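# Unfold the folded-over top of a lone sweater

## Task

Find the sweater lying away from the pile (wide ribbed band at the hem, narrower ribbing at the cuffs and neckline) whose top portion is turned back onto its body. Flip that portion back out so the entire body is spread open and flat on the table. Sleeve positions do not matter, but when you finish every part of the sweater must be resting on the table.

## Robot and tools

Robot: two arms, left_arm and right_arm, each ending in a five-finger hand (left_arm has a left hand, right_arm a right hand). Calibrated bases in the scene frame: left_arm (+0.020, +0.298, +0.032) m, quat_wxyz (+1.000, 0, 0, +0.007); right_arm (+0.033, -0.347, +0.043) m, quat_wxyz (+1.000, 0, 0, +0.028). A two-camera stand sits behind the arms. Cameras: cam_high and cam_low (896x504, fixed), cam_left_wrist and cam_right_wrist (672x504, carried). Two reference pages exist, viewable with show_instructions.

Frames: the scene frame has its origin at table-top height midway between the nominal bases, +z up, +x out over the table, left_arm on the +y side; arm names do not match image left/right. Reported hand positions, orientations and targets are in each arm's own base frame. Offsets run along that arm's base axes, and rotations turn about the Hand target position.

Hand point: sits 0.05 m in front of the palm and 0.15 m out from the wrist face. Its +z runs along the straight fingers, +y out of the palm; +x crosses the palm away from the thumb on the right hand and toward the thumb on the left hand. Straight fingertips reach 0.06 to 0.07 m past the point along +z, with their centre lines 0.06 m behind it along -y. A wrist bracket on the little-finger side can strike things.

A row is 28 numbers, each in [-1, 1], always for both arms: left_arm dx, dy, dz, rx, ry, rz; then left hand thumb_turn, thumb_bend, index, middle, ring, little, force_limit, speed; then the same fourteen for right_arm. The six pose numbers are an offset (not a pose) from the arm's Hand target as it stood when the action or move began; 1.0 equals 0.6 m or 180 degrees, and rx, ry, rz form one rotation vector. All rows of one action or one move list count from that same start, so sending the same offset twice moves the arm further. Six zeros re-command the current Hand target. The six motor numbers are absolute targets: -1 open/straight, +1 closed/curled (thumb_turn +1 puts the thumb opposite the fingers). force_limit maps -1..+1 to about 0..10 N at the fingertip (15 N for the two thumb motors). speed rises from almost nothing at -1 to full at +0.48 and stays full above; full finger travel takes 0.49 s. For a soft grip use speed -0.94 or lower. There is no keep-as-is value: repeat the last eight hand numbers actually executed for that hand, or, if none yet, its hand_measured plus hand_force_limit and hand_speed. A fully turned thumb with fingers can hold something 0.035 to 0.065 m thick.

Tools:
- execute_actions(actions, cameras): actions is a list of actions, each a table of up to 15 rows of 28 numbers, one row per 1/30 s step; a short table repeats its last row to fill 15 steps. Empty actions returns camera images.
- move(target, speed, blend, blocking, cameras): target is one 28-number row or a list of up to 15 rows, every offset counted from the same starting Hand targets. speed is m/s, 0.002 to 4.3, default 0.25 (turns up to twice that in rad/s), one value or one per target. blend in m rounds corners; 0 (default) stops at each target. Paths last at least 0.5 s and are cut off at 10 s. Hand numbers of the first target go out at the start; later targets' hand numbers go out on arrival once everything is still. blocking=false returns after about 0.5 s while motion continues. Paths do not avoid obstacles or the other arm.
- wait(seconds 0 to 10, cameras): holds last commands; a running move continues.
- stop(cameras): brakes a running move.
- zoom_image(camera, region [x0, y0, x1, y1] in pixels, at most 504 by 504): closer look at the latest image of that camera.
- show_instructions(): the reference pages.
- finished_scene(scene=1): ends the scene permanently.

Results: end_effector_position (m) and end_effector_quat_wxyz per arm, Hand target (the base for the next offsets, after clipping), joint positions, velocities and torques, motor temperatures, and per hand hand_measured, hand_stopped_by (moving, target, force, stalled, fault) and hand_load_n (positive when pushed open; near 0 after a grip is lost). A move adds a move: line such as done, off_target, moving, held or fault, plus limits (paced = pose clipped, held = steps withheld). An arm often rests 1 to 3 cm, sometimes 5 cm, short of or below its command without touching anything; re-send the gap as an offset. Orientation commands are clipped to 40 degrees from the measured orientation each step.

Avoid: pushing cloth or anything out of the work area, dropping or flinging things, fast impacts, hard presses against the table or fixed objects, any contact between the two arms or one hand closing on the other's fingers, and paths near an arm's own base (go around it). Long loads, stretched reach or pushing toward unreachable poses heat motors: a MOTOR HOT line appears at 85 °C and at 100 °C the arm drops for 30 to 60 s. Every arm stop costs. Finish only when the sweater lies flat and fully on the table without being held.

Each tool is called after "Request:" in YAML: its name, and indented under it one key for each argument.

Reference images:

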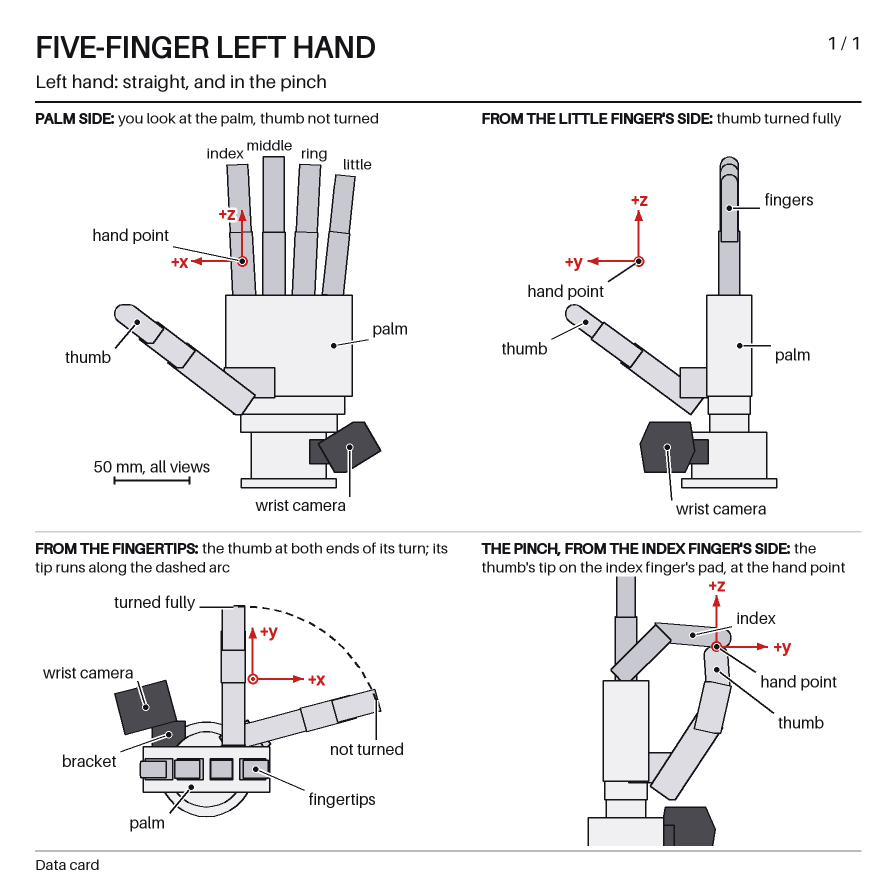

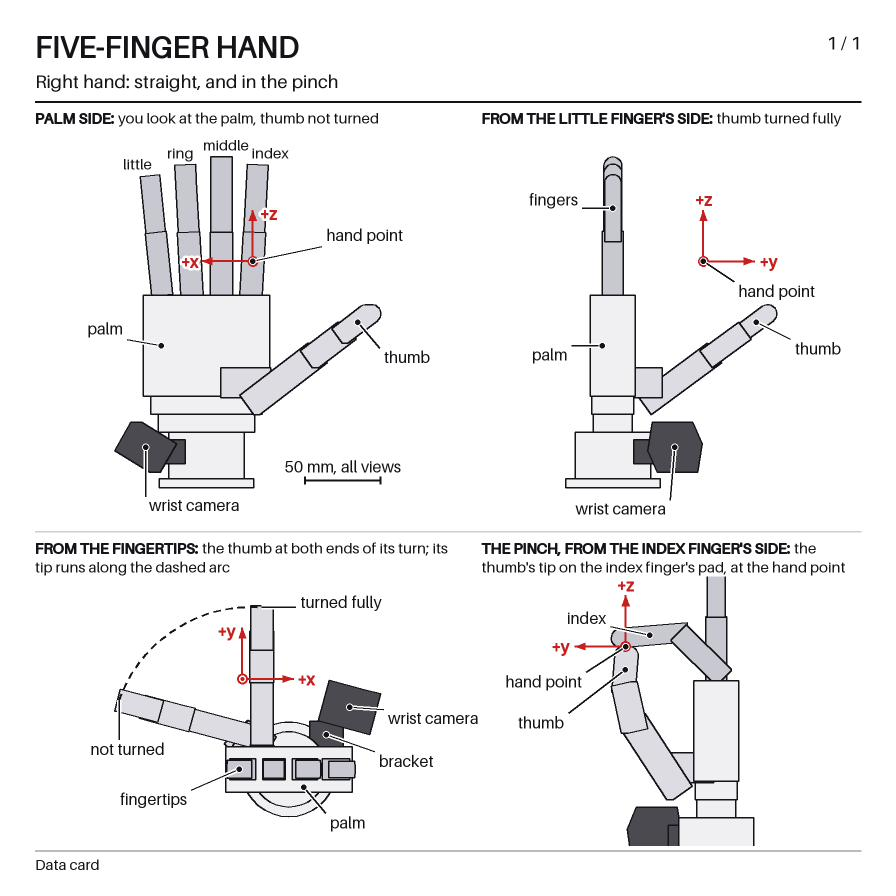

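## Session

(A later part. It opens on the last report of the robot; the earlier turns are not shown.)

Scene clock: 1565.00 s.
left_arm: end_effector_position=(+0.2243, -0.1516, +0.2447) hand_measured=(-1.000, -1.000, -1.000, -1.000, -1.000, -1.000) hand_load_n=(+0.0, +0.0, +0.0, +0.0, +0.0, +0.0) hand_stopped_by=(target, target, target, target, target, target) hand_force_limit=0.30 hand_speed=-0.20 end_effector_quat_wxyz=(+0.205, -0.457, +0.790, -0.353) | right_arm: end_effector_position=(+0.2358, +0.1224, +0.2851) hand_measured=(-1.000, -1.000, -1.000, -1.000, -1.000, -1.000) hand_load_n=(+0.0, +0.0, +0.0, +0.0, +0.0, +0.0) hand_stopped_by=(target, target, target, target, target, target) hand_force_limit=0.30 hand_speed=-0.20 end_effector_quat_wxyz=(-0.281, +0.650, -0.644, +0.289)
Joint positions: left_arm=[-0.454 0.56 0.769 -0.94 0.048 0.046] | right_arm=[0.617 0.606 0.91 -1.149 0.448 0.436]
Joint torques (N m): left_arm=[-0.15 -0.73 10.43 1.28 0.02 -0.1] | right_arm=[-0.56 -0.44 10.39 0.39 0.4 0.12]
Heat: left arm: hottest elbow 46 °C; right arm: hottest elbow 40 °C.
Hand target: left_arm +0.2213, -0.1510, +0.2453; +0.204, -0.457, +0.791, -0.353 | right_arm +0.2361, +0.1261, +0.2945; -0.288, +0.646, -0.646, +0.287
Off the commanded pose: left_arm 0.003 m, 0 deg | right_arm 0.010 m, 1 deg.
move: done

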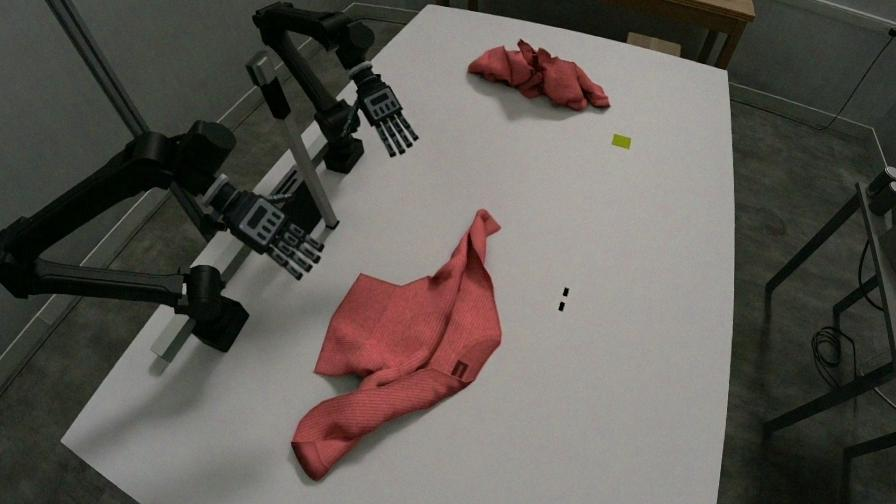

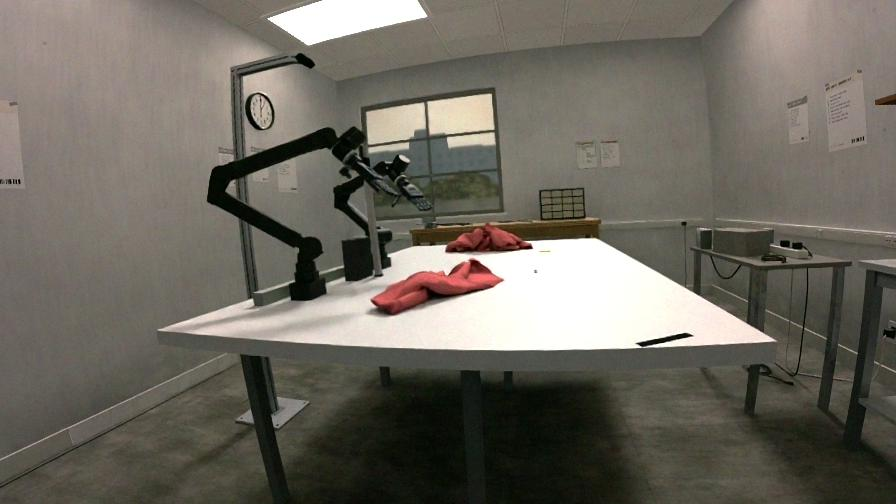

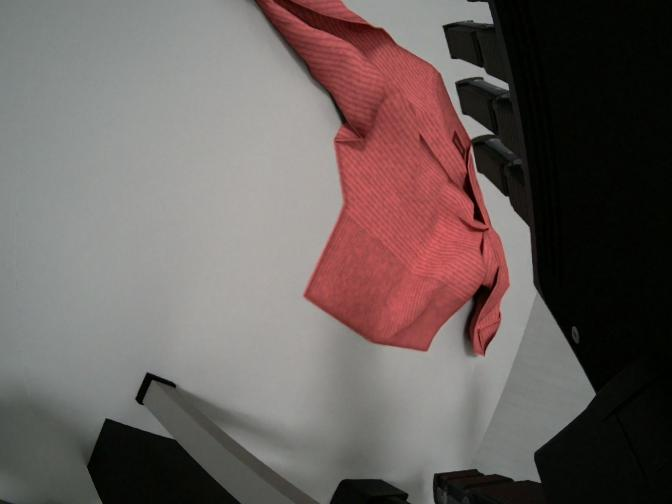

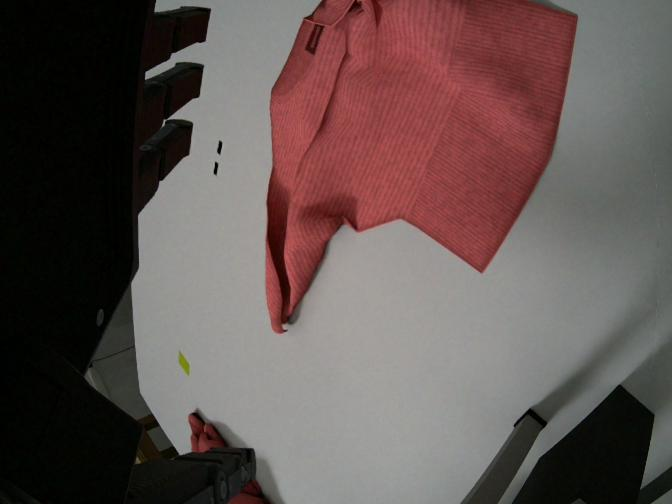

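Request:
move:
  target: [0,0,0,0,0,0,-1,-1,-1,-1,-1,-1,0.3,-0.2,0.507,0.007,-0.33,0,0,-0.268,1,-1,-0.5,-0.5,1,1,0.3,-0.2]
  speed: 0.3
  cameras: ["cam_high", "cam_left_wrist", "cam_right_wrist"]

Scene clock: 1633.13 s.
left_arm: end_effector_position=(+0.2243, -0.1516, +0.2447) hand_measured=(-1.000, -1.000, -1.000, -1.000, -1.000, -1.000) hand_load_n=(+0.0, +0.0, +0.0, +0.0, +0.0, +0.0) hand_stopped_by=(target, target, target, target, target, target) hand_force_limit=0.30 hand_speed=-0.20 end_effector_quat_wxyz=(+0.205, -0.457, +0.790, -0.353) | right_arm: end_effector_position=(+0.5226, +0.1280, +0.0849) hand_measured=(+1.000, -1.000, -0.500, -0.500, +1.000, +1.000) hand_load_n=(+0.0, +0.5, +0.0, +0.0, +0.0, +0.0) hand_stopped_by=(target, target, target, target, target, target) hand_force_limit=0.30 hand_speed=-0.20 end_effector_quat_wxyz=(+0.134, -0.341, +0.849, -0.380)
Joint positions: left_arm=[-0.454 0.56 0.769 -0.94 0.048 0.046] | right_arm=[0.405 1.62 1.147 -0.77 0.777 1.078]
Joint torques (N m): left_arm=[-0.03 -0.62 10.41 1.31 0.02 -0.09] | right_arm=[-1.9 -12.75 10.97 0.28 0.65 0.14]
Heat: left arm: hottest elbow 46 °C; right arm: hottest elbow 43 °C.
Hand target: left_arm +0.2213, -0.1510, +0.2453; +0.204, -0.457, +0.791, -0.353 | right_arm +0.5403, +0.1303, +0.0964; +0.145, -0.326, +0.853, -0.380
Off the commanded pose: left_arm 0.003 m, 0 deg | right_arm 0.021 m, 2 deg.
move: off_target (right_arm)
Images, in order (width x height): cam_high 896x504, cam_left_wrist 672x504, cam_right_wrist 672x504.

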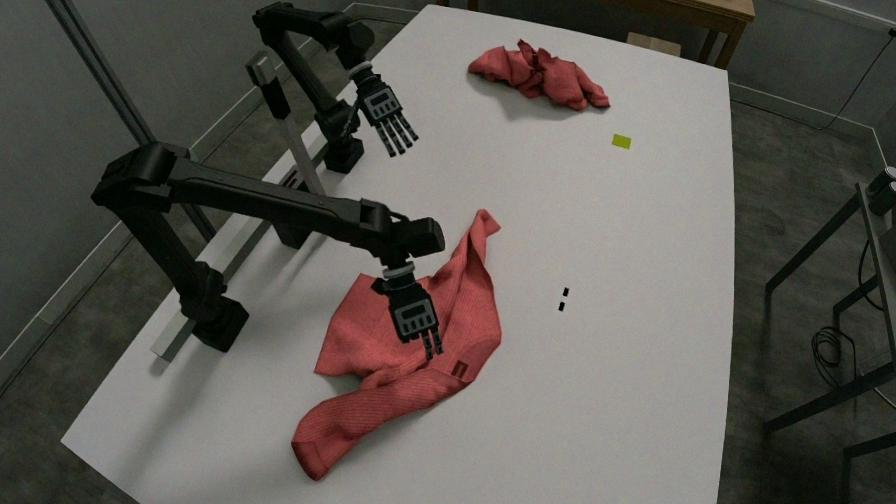

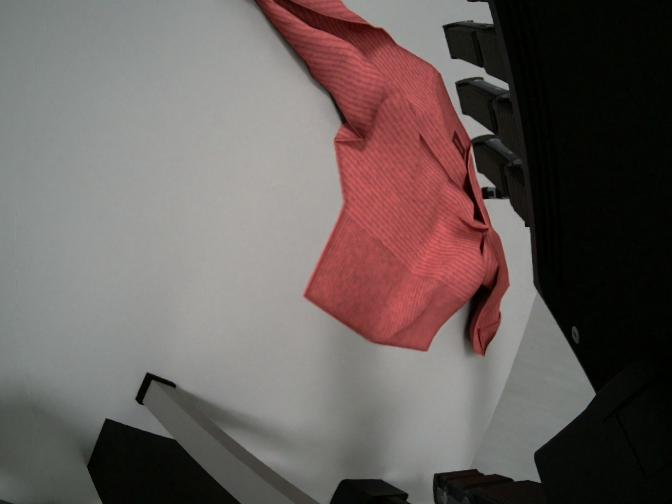

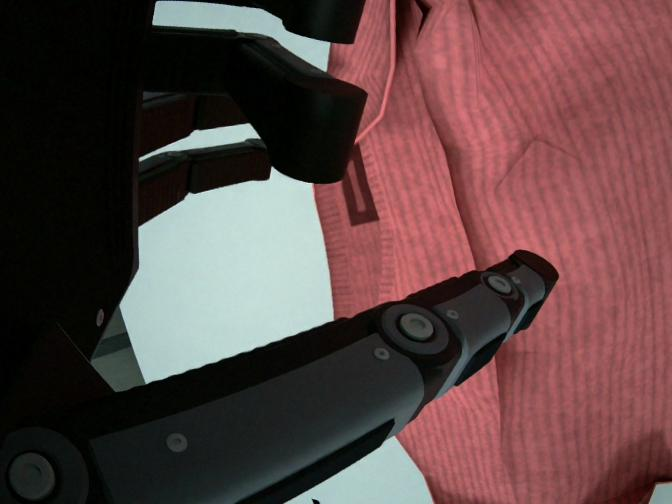

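Request:
zoom_image:
  camera: "cam_high"
  region: [360, 230, 520, 430]

Request:
zoom_image:
  camera: "cam_right_wrist"
  region: [200, 0, 672, 504]

Scaled by 2.520.

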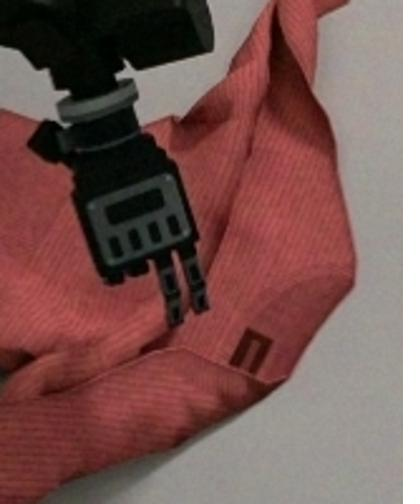

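Scaled by 1.000.

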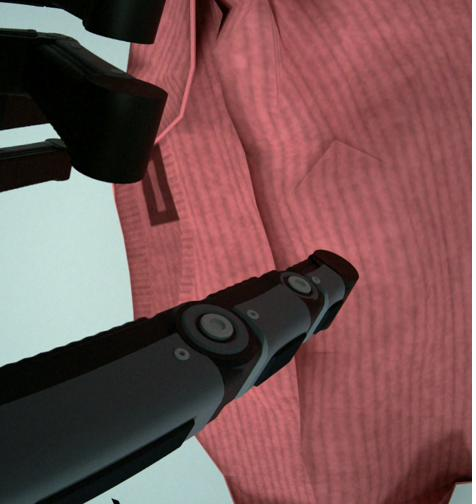

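Request:
move:
  target: [0,0,0,0,0,0,-1,-1,-1,-1,-1,-1,0.3,-0.2,-0.01,0.0,-0.075,0,0,0,1,-1,-0.5,-0.5,1,1,0.3,-0.2]
  speed: 0.15
  cameras: ["cam_high", "cam_low", "cam_right_wrist"]

Scene clock: 1726.03 s.
left_arm: end_effector_position=(+0.2243, -0.1516, +0.2447) hand_measured=(-1.000, -1.000, -1.000, -1.000, -1.000, -1.000) hand_load_n=(+0.0, +0.0, +0.0, +0.0, +0.0, +0.0) hand_stopped_by=(target, target, target, target, target, target) hand_force_limit=0.30 hand_speed=-0.20 end_effector_quat_wxyz=(+0.205, -0.457, +0.790, -0.353) | right_arm: end_effector_position=(+0.5276, +0.1298, +0.0537) hand_measured=(+1.000, -1.000, -0.500, -0.500, +1.000, +1.000) hand_load_n=(+0.0, +0.0, +0.0, +0.0, +0.0, +0.0) hand_stopped_by=(target, target, target, target, target, target) hand_force_limit=0.30 hand_speed=-0.20 end_effector_quat_wxyz=(+0.139, -0.336, +0.851, -0.380)
Joint positions: left_arm=[-0.454 0.56 0.769 -0.94 0.048 0.046] | right_arm=[0.405 1.67 1.114 -0.68 0.779 1.086]
Joint torques (N m): left_arm=[-0.09 -0.79 10.39 1.29 0.02 -0.1] | right_arm=[-1.49 -12.81 7.69 0.91 0.64 0.17]
Motor temperatures (°C): left_arm=[23 23 46 26 22 21] | right_arm=[25 27 44 25 22 24]
Heat: left arm: hottest elbow 46 °C; right arm: hottest elbow 44 °C.
Hand target: left_arm +0.2213, -0.1510, +0.2453; +0.204, -0.457, +0.791, -0.353 | right_arm +0.5345, +0.1303, +0.0515; +0.145, -0.326, +0.853, -0.380
Off the commanded pose: left_arm 0.003 m, 0 deg | right_arm 0.007 m, 1 deg.
move: done
Images, in order (width x height): cam_high 896x504, cam_low 896x504, cam_right_wrist 672x504.

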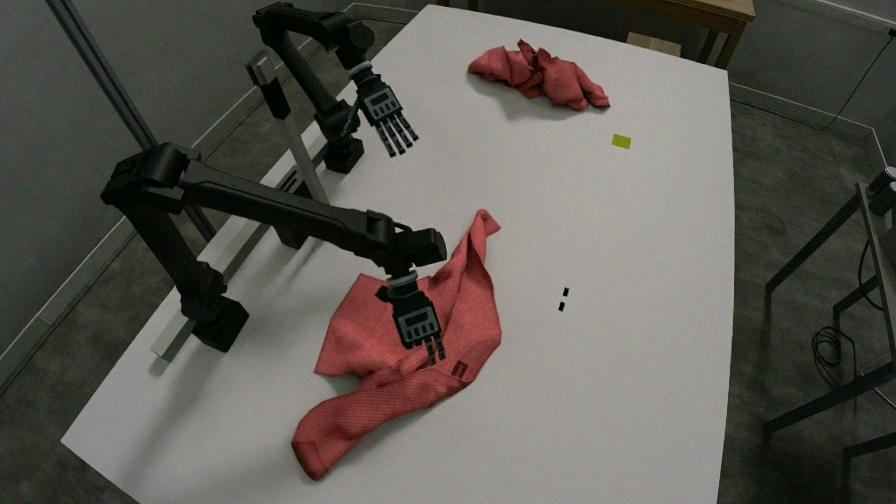

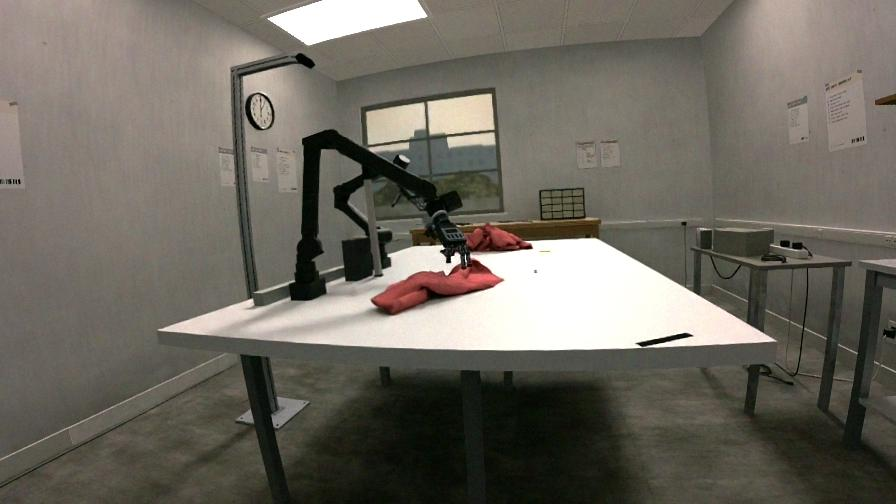

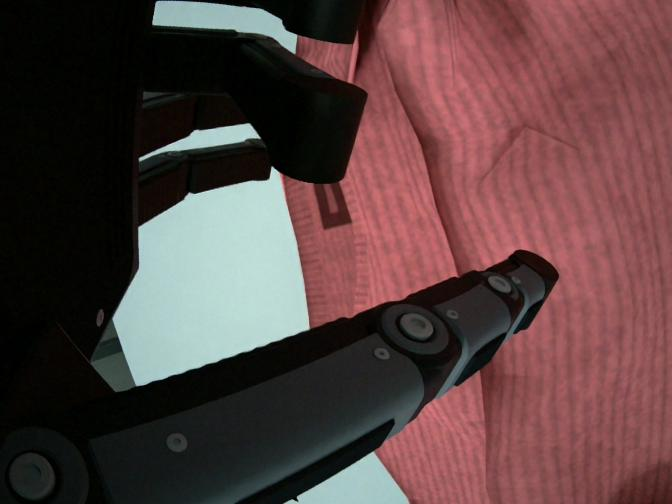

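Request:
move:
  target: [0,0,0,0,0,0,-1,-1,-1,-1,-1,-1,0.3,-0.2,0.083,-0.09,0.02,0,0,0,1,-1,-0.5,-0.5,1,1,0.3,-0.2]
  speed: 0.15
  cameras: ["cam_high", "cam_right_wrist"]

Request:
zoom_image:
  camera: "cam_high"
  region: [360, 230, 520, 430]

Scene clock: 1747.17 s.
left_arm: end_effector_position=(+0.2243, -0.1516, +0.2447) hand_measured=(-1.000, -1.000, -1.000, -1.000, -1.000, -1.000) hand_load_n=(+0.0, -0.5, +0.0, +0.0, +0.0, +0.0) hand_stopped_by=(target, target, target, target, target, target) hand_force_limit=0.30 hand_speed=-0.20 end_effector_quat_wxyz=(+0.205, -0.457, +0.790, -0.353) | right_arm: end_effector_position=(+0.5623, +0.0718, +0.0537) hand_measured=(+1.000, -1.000, -0.500, -0.500, +1.000, +1.000) hand_load_n=(+0.0, +0.0, +0.0, +0.0, +0.5, +0.0) hand_stopped_by=(target, target, target, target, target, target) hand_force_limit=0.30 hand_speed=-0.20 end_effector_quat_wxyz=(+0.130, -0.328, +0.856, -0.378)
Joint positions: left_arm=[-0.454 0.56 0.769 -0.94 0.048 0.046] | right_arm=[0.269 1.698 1.149 -0.602 0.729 0.946]
Joint torques (N m): left_arm=[-0.09 -0.67 10.4 1.26 0.02 -0.1] | right_arm=[-2.02 -12.69 10.76 1.36 0.45 -0.09]
Heat: left arm: hottest elbow 46 °C; right arm: hottest elbow 41 °C.
Hand target: left_arm +0.2213, -0.1510, +0.2453; +0.204, -0.457, +0.791, -0.353 | right_arm +0.5841, +0.0761, +0.0633; +0.145, -0.326, +0.854, -0.380
Off the commanded pose: left_arm 0.003 m, 0 deg | right_arm 0.024 m, 2 deg.
move: off_target (right_arm)
Images, in order (width x height): cam_high 896x504, cam_right_wrist 672x504.

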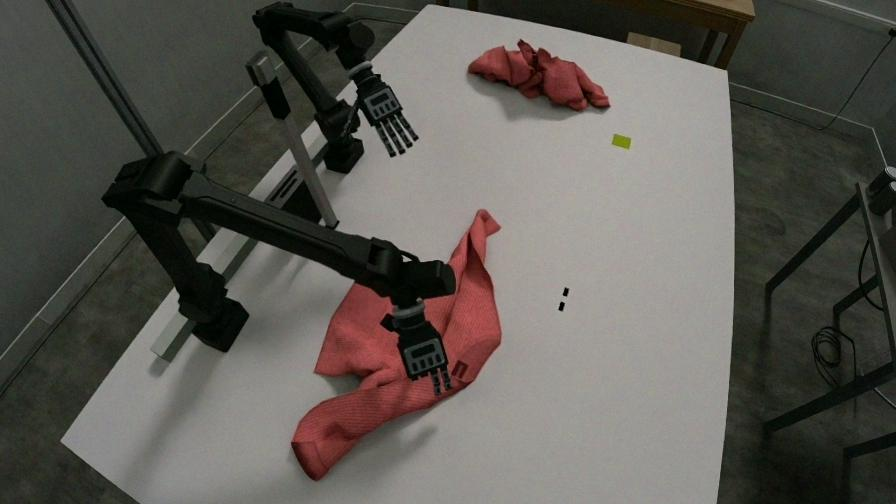

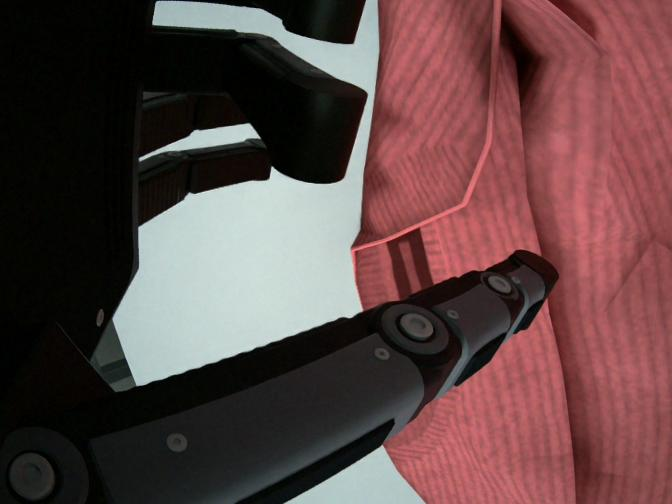

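Scaled by 2.520.

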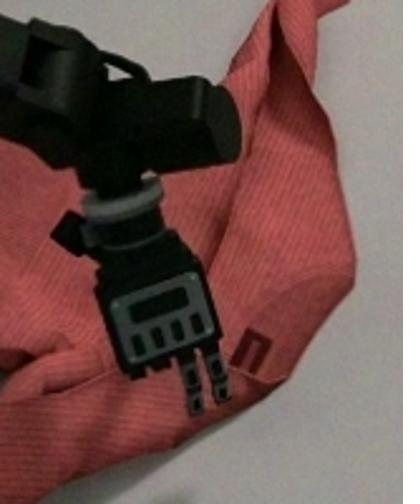

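Request:
move:
  target:
    - [0,0,0,0,0,0,-1,-1,-1,-1,-1,-1,0.3,-0.2,-0.0163,-0.0827,0.0,0,0,0,1,-1,-0.5,-0.5,1,1,0.3,-0.2]
    - [0,0,0,0,0,0,-1,-1,-1,-1,-1,-1,0.3,-0.2,-0.034,-0.0827,-0.055,0,0,0,1,-1,-0.5,-0.5,1,1,0.3,-0.2]
  speed: 0.12
  cameras: ["cam_high", "cam_right_wrist"]

Scene clock: 1761.90 s.
left_arm: end_effector_position=(+0.2243, -0.1516, +0.2447) hand_measured=(-1.000, -1.000, -1.000, -1.000, -1.000, -1.000) hand_load_n=(-0.5, +0.0, +0.0, +0.0, +0.0, +0.0) hand_stopped_by=(target, target, target, target, target, target) hand_force_limit=0.30 hand_speed=-0.20 end_effector_quat_wxyz=(+0.205, -0.457, +0.790, -0.353) | right_arm: end_effector_position=(+0.5590, +0.0252, +0.0275) hand_measured=(+1.000, -1.000, -0.500, -0.500, +1.000, +1.000) hand_load_n=(+0.0, +0.0, +0.0, +0.0, +0.0, +0.0) hand_stopped_by=(target, target, target, target, target, target) hand_force_limit=0.30 hand_speed=-0.20 end_effector_quat_wxyz=(+0.139, -0.324, +0.856, -0.378)
Joint positions: left_arm=[-0.454 0.56 0.769 -0.94 0.048 0.046] | right_arm=[0.176 1.693 1.047 -0.416 0.685 0.839]
Joint torques (N m): left_arm=[-0.21 -0.67 10.41 1.26 0.02 -0.1] | right_arm=[-1.2 -14.15 7.46 1.05 0.44 -0.21]
Heat: left arm: hottest elbow 47 °C; right arm: hottest elbow 41 °C.
Hand target: left_arm +0.2213, -0.1510, +0.2453; +0.204, -0.457, +0.791, -0.353 | right_arm +0.5638, +0.0264, +0.0304; +0.145, -0.326, +0.853, -0.380
Off the commanded pose: left_arm 0.003 m, 0 deg | right_arm 0.006 m, 1 deg.
move: done
Images, in order (width x height): cam_high 896x504, cam_right_wrist 672x504.

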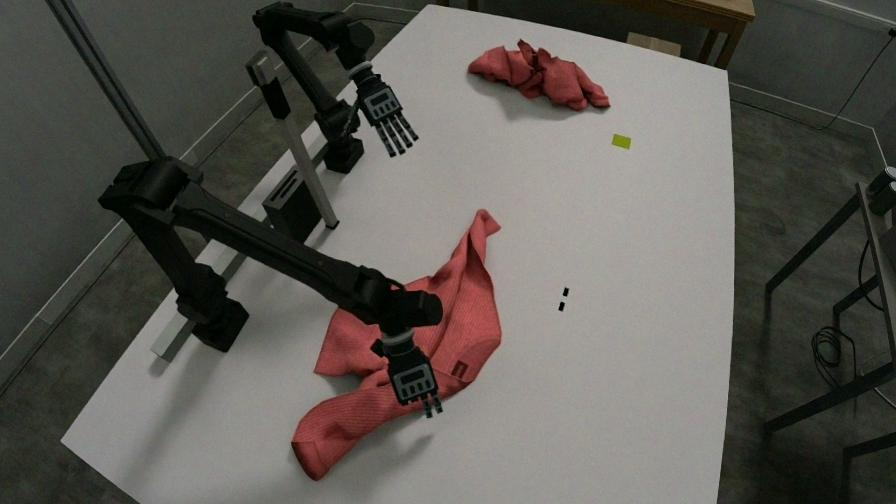

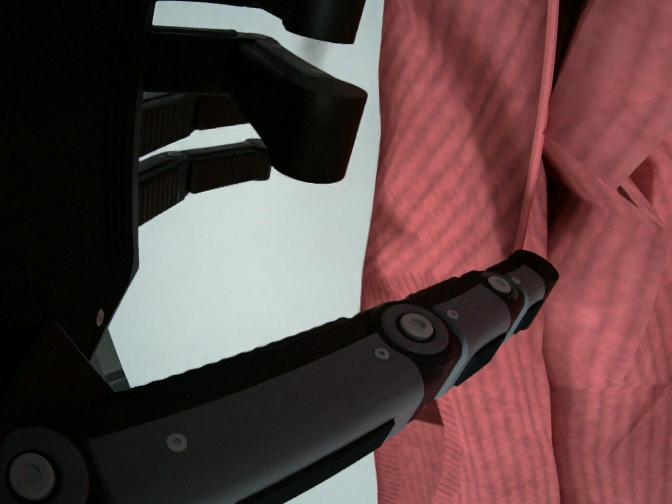

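Request:
move:
  target:
    - [0,0,0,0,0,0,-1,-1,-1,-1,-1,-1,0.3,-0.2,-0.016,0.015,0.01,0,0,0,1,-1,-0.5,-0.5,1,1,0.3,-0.2]
    - [0,0,0,0,0,0,-1,-1,-1,-1,-1,-1,0.3,-0.2,-0.02,0.015,-0.055,0,0,0,1,-1,-0.5,-0.5,1,1,0.3,-0.2]
  speed: 0.1
  cameras: ["cam_high", "cam_right_wrist"]

Scene clock: 1777.50 s.
left_arm: end_effector_position=(+0.2243, -0.1516, +0.2447) hand_measured=(-1.000, -1.000, -1.000, -1.000, -1.000, -1.000) hand_load_n=(-0.5, +0.0, +0.0, +0.0, +0.0, +0.0) hand_stopped_by=(target, target, target, target, target, target) hand_force_limit=0.30 hand_speed=-0.20 end_effector_quat_wxyz=(+0.205, -0.457, +0.790, -0.353) | right_arm: end_effector_position=(+0.5487, +0.0302, +0.0053) hand_measured=(+1.000, -1.000, -0.500, -0.500, +1.000, +1.000) hand_load_n=(-0.5, +0.0, +0.0, +0.0, +0.5, +0.0) hand_stopped_by=(target, target, target, target, target, target) hand_force_limit=0.30 hand_speed=-0.20 end_effector_quat_wxyz=(+0.142, -0.328, +0.853, -0.382)
Joint positions: left_arm=[-0.454 0.56 0.769 -0.94 0.048 0.046] | right_arm=[0.192 1.71 0.992 -0.339 0.696 0.839]
Joint torques (N m): left_arm=[-0.15 -0.73 10.39 1.28 0.03 -0.1] | right_arm=[-0.67 -12.51 6.95 1.22 0.46 0.1]
Heat: left arm: hottest elbow 47 °C; right arm: hottest elbow 40 °C.
Hand target: left_arm +0.2213, -0.1510, +0.2453; +0.204, -0.457, +0.791, -0.353 | right_arm +0.5518, +0.0356, -0.0026; +0.145, -0.326, +0.853, -0.380
Off the commanded pose: left_arm 0.003 m, 0 deg | right_arm 0.010 m, 0 deg.
move: done
Images, in order (width x height): cam_high 896x504, cam_right_wrist 672x504.

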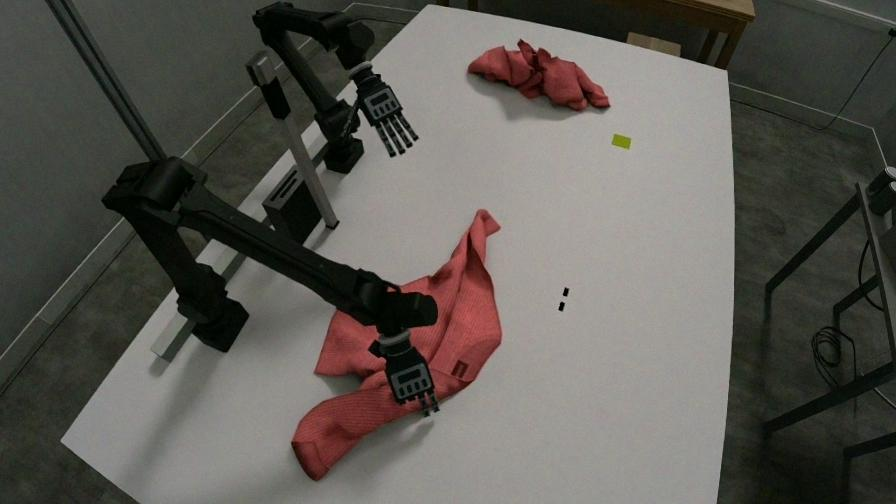

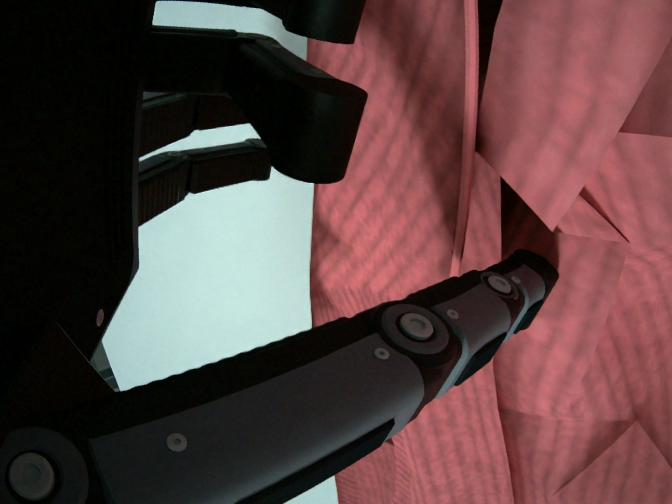

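Request:
move:
  target:
    - [0,0,0,0,0,0,-1,-1,-1,-1,-1,-1,0.3,-0.2,-0.003,0.0,-0.022,0,0,0,1,-1,-0.5,-0.5,1,1,0.3,-0.4]
    - [0,0,0,0,0,0,-1,-1,-1,-1,-1,-1,0.3,-0.2,-0.003,0.0,-0.022,0,0,0,1,-0.2,0.05,0.05,1,1,0.3,-0.4]
  speed: 0.1
  cameras: ["cam_right_wrist"]

Scene clock: 1783.27 s.
left_arm: end_effector_position=(+0.2243, -0.1516, +0.2447) hand_measured=(-1.000, -1.000, -1.000, -1.000, -1.000, -1.000) hand_load_n=(+0.0, +0.0, +0.0, -0.5, +0.0, +0.0) hand_stopped_by=(target, target, target, target, target, target) hand_force_limit=0.30 hand_speed=-0.20 end_effector_quat_wxyz=(+0.205, -0.457, +0.790, -0.353) | right_arm: end_effector_position=(+0.5493, +0.0297, -0.0063) hand_measured=(+1.000, -0.202, +0.050, +0.050, +1.000, +1.000) hand_load_n=(+0.0, +2.5, +1.5, +0.5, +0.0, +0.0) hand_stopped_by=(target, target, target, target, target, target) hand_force_limit=0.30 hand_speed=-0.40 end_effector_quat_wxyz=(+0.144, -0.325, +0.852, -0.383)
Joint positions: left_arm=[-0.454 0.56 0.769 -0.94 0.048 0.046] | right_arm=[0.192 1.732 0.979 -0.299 0.699 0.84]
Joint torques (N m): left_arm=[-0.15 -0.67 10.37 1.29 0.02 -0.09] | right_arm=[-0.44 -12.75 6.56 1.02 0.41 0.07]
Heat: left arm: hottest elbow 47 °C; right arm: hottest elbow 40 °C.
Hand target: left_arm +0.2213, -0.1510, +0.2453; +0.204, -0.457, +0.791, -0.353 | right_arm +0.5500, +0.0356, -0.0157; +0.145, -0.325, +0.853, -0.380
Off the commanded pose: left_arm 0.003 m, 0 deg | right_arm 0.011 m, 0 deg.
move: off_target (right_arm); target 2's new numbers were sent with right_arm's hand 0.016 m and 1 deg from that target
Images, in order (width x height): cam_right_wrist 672x504.

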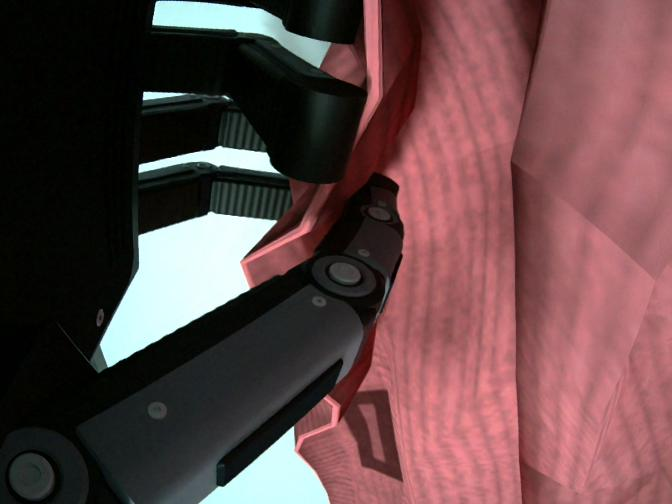

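Request:
move:
  target: [0,0,0,0,0,0,-1,-1,-1,-1,-1,-1,0.3,-0.2,0,0,0,0,0,0,1,0.1,0.3,0.3,1,1,0.3,-0.6]
  speed: 0.1
  cameras: ["cam_right_wrist"]

Request:
zoom_image:
  camera: "cam_right_wrist"
  region: [220, 60, 500, 340]

Scene clock: 1787.43 s.
left_arm: end_effector_position=(+0.2243, -0.1516, +0.2447) hand_measured=(-1.000, -1.000, -1.000, -1.000, -1.000, -1.000) hand_load_n=(+0.0, +0.0, +0.0, -0.5, -0.5, +0.0) hand_stopped_by=(target, target, target, target, target, target) hand_force_limit=0.30 hand_speed=-0.20 end_effector_quat_wxyz=(+0.205, -0.457, +0.790, -0.353) | right_arm: end_effector_position=(+0.5492, +0.0297, -0.0065) hand_measured=(+1.000, -0.136, +0.228, +0.190, +1.000, +1.000) hand_load_n=(-1.0, +12.0, +8.5, +8.5, +0.0, +0.0) hand_stopped_by=(target, force, force, force, target, target) hand_force_limit=0.30 hand_speed=-0.60 end_effector_quat_wxyz=(+0.144, -0.325, +0.852, -0.383)
Joint positions: left_arm=[-0.454 0.56 0.769 -0.94 0.048 0.046] | right_arm=[0.192 1.733 0.979 -0.299 0.699 0.84]
Joint torques (N m): left_arm=[-0.21 -0.73 10.4 1.28 0.03 -0.11] | right_arm=[-0.26 -12.1 6.76 1.11 0.35 0.1]
Motor temperatures (°C): left_arm=[23 23 47 26 22 21] | right_arm=[25 26 39 25 22 24]
Heat: left arm: hottest elbow 47 °C; right arm: hottest elbow 39 °C.
Hand target: left_arm +0.2213, -0.1510, +0.2453; +0.204, -0.457, +0.791, -0.353 | right_arm +0.5500, +0.0356, -0.0159; +0.145, -0.325, +0.853, -0.380
Off the commanded pose: left_arm 0.003 m, 0 deg | right_arm 0.011 m, 0 deg.
move: off_target (right_arm)
Images, in order (width x height): cam_right_wrist 672x504.

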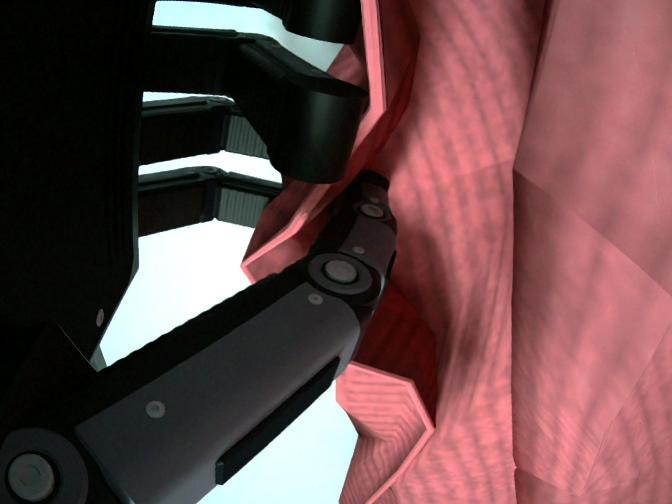

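Scaled by 1.800 from the camera's 672x504 image, which has a finer 960x720 frame.

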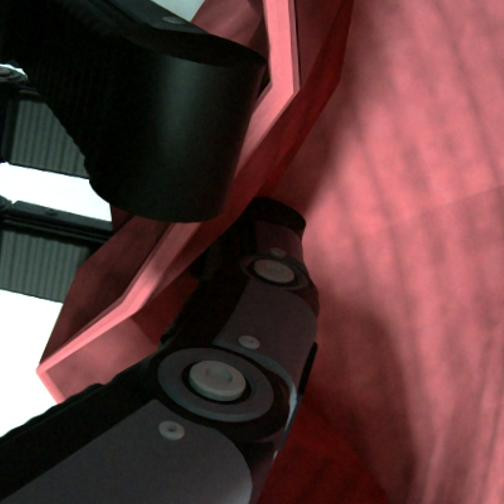

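Request:
move:
  target:
    - [0,0,0,0,0,0,-1,-1,-1,-1,-1,-1,0.3,-0.2,0.01,-0.01,0.14,0,0,0,1,0.1,0.3,0.3,1,1,0.3,-0.6]
  speed: 0.12
  cameras: ["all"]

Request:
zoom_image:
  camera: "cam_high"
  region: [280, 200, 520, 490]

Scene clock: 1796.40 s.
left_arm: end_effector_position=(+0.2243, -0.1516, +0.2447) hand_measured=(-1.000, -1.000, -1.000, -1.000, -1.000, -1.000) hand_load_n=(+0.0, +0.0, +0.0, +0.0, +0.0, +0.0) hand_stopped_by=(target, target, target, target, target, target) hand_force_limit=0.30 hand_speed=-0.20 end_effector_quat_wxyz=(+0.205, -0.457, +0.790, -0.353) | right_arm: end_effector_position=(+0.5369, +0.0289, +0.0419) hand_measured=(+1.000, -0.136, +0.228, +0.190, +1.000, +1.000) hand_load_n=(-0.5, +12.5, +8.5, +7.5, +0.0, +0.0) hand_stopped_by=(target, force, force, force, target, target) hand_force_limit=0.30 hand_speed=-0.60 end_effector_quat_wxyz=(+0.124, -0.336, +0.854, -0.376)
Joint positions: left_arm=[-0.454 0.56 0.769 -0.94 0.048 0.046] | right_arm=[0.192 1.635 1.027 -0.492 0.691 0.84]
Joint torques (N m): left_arm=[-0.15 -0.67 10.39 1.24 0.02 -0.1] | right_arm=[-2.32 -14.21 10.47 0.47 0.44 -0.05]
Heat: left arm: hottest elbow 47 °C; right arm: hottest elbow 39 °C.
Hand target: left_arm +0.2213, -0.1510, +0.2453; +0.204, -0.457, +0.791, -0.353 | right_arm +0.5560, +0.0296, +0.0682; +0.145, -0.325, +0.854, -0.380
Off the commanded pose: left_arm 0.003 m, 0 deg | right_arm 0.032 m, 3 deg.
move: off_target (right_arm)

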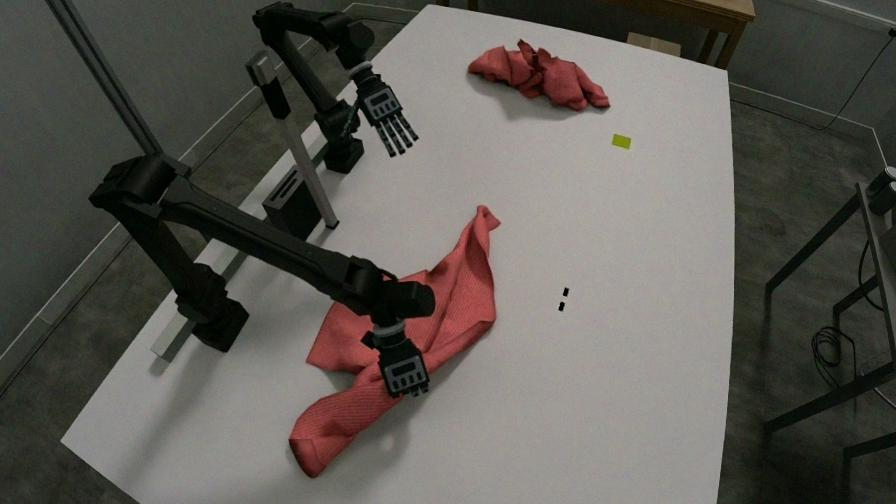

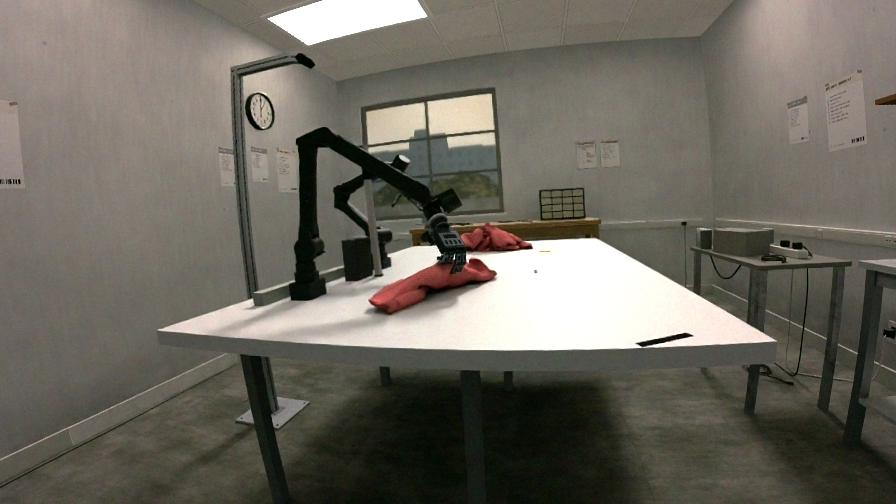

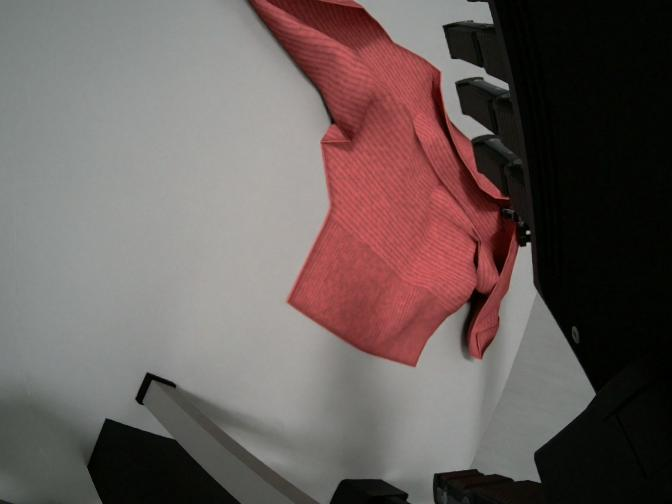

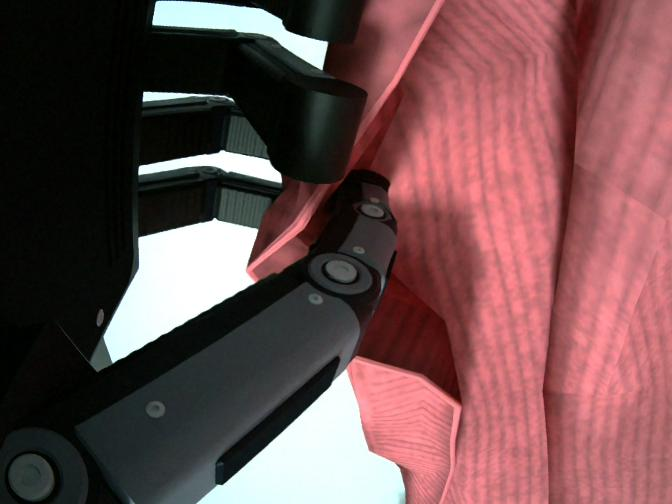

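Scaled by 1.738.

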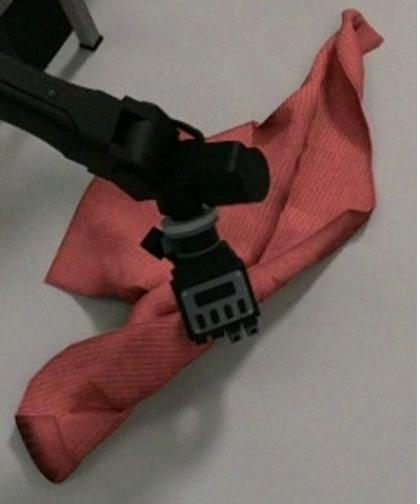

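Request:
move:
  target:
    - [0,0,0,0,0,0,-1,-1,-1,-1,-1,-1,0.3,-0.2,0.0,0.0,0.12,0,0,0,1,0.1,0.3,0.3,1,1,0.3,-0.6]
    - [0,0,0,0,0,0,-1,-1,-1,-1,-1,-1,0.3,-0.2,0.132,-0.147,0.12,0,0,0,1,0.1,0.3,0.3,1,1,0.3,-0.6]
    - [0,0,0,0,0,0,-1,-1,-1,-1,-1,-1,0.3,-0.2,0.142,-0.153,-0.03,0,0,0,1,0.1,0.3,0.3,1,1,0.3,-0.6]
  speed: 0.12
  blend: [0.03,0.03,0]
  cameras: ["all"]

Request:
zoom_image:
  camera: "cam_high"
  region: [280, 200, 520, 490]

Scene clock: 1807.57 s.
left_arm: end_effector_position=(+0.2243, -0.1516, +0.2447) hand_measured=(-1.000, -1.000, -1.000, -1.000, -1.000, -1.000) hand_load_n=(+0.0, +0.0, +0.0, +0.0, +0.0, +0.0) hand_stopped_by=(target, target, target, target, target, target) hand_force_limit=0.30 hand_speed=-0.20 end_effector_quat_wxyz=(+0.205, -0.457, +0.790, -0.353) | right_arm: end_effector_position=(+0.6366, -0.0570, +0.0552) hand_measured=(+1.000, -0.136, +0.228, +0.190, +1.000, +1.000) hand_load_n=(-0.5, +10.5, +10.0, +5.0, +0.0, +0.0) hand_stopped_by=(target, force, force, force, target, target) hand_force_limit=0.30 hand_speed=-0.60 end_effector_quat_wxyz=(+0.146, -0.324, +0.855, -0.378)
Joint positions: left_arm=[-0.454 0.56 0.769 -0.94 0.048 0.046] | right_arm=[0 1.794 1.259 -0.401 0.584 0.649]
Joint torques (N m): left_arm=[-0.09 -0.73 10.37 1.29 0.02 -0.1] | right_arm=[-2.2 -16.03 8.09 1.48 0.28 -0.17]
Heat: left arm: hottest elbow 47 °C; right arm: hottest elbow 40 °C.
Hand target: left_arm +0.2213, -0.1510, +0.2453; +0.204, -0.457, +0.791, -0.353 | right_arm +0.6412, -0.0624, +0.0503; +0.145, -0.325, +0.853, -0.380
Off the commanded pose: left_arm 0.003 m, 0 deg | right_arm 0.008 m, 0 deg.
move: done

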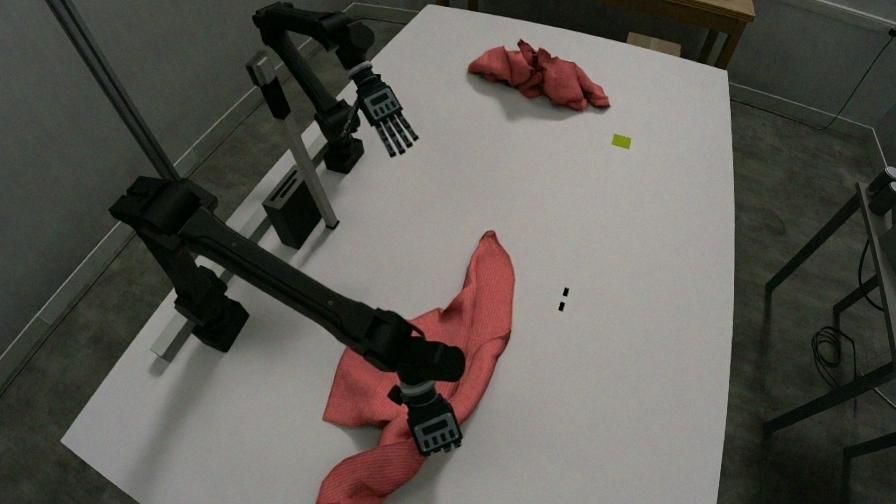

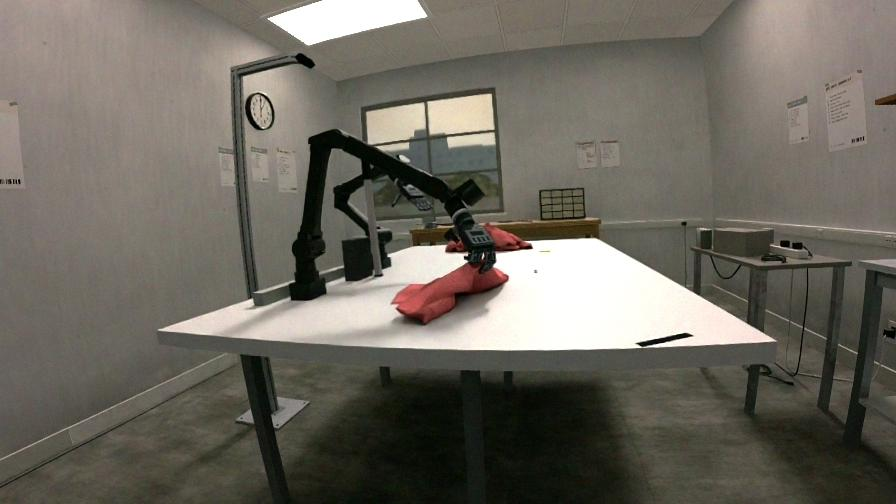

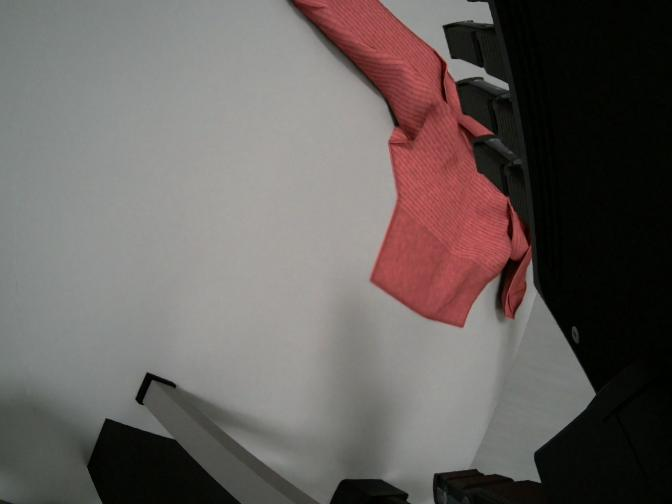

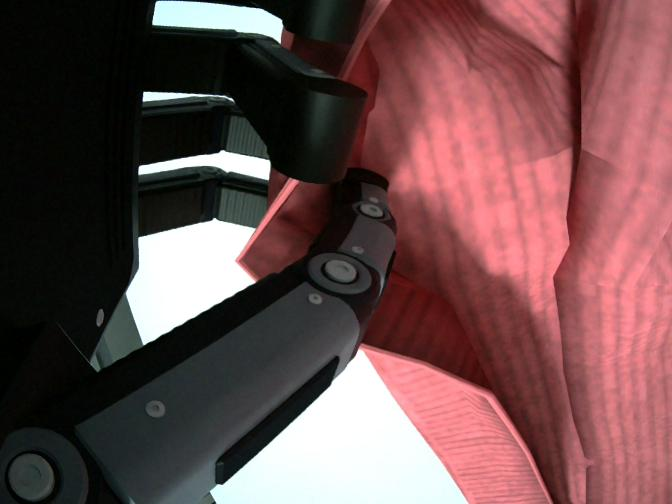

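Scaled by 1.738.

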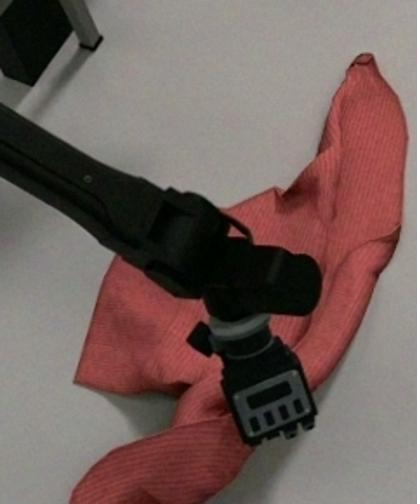

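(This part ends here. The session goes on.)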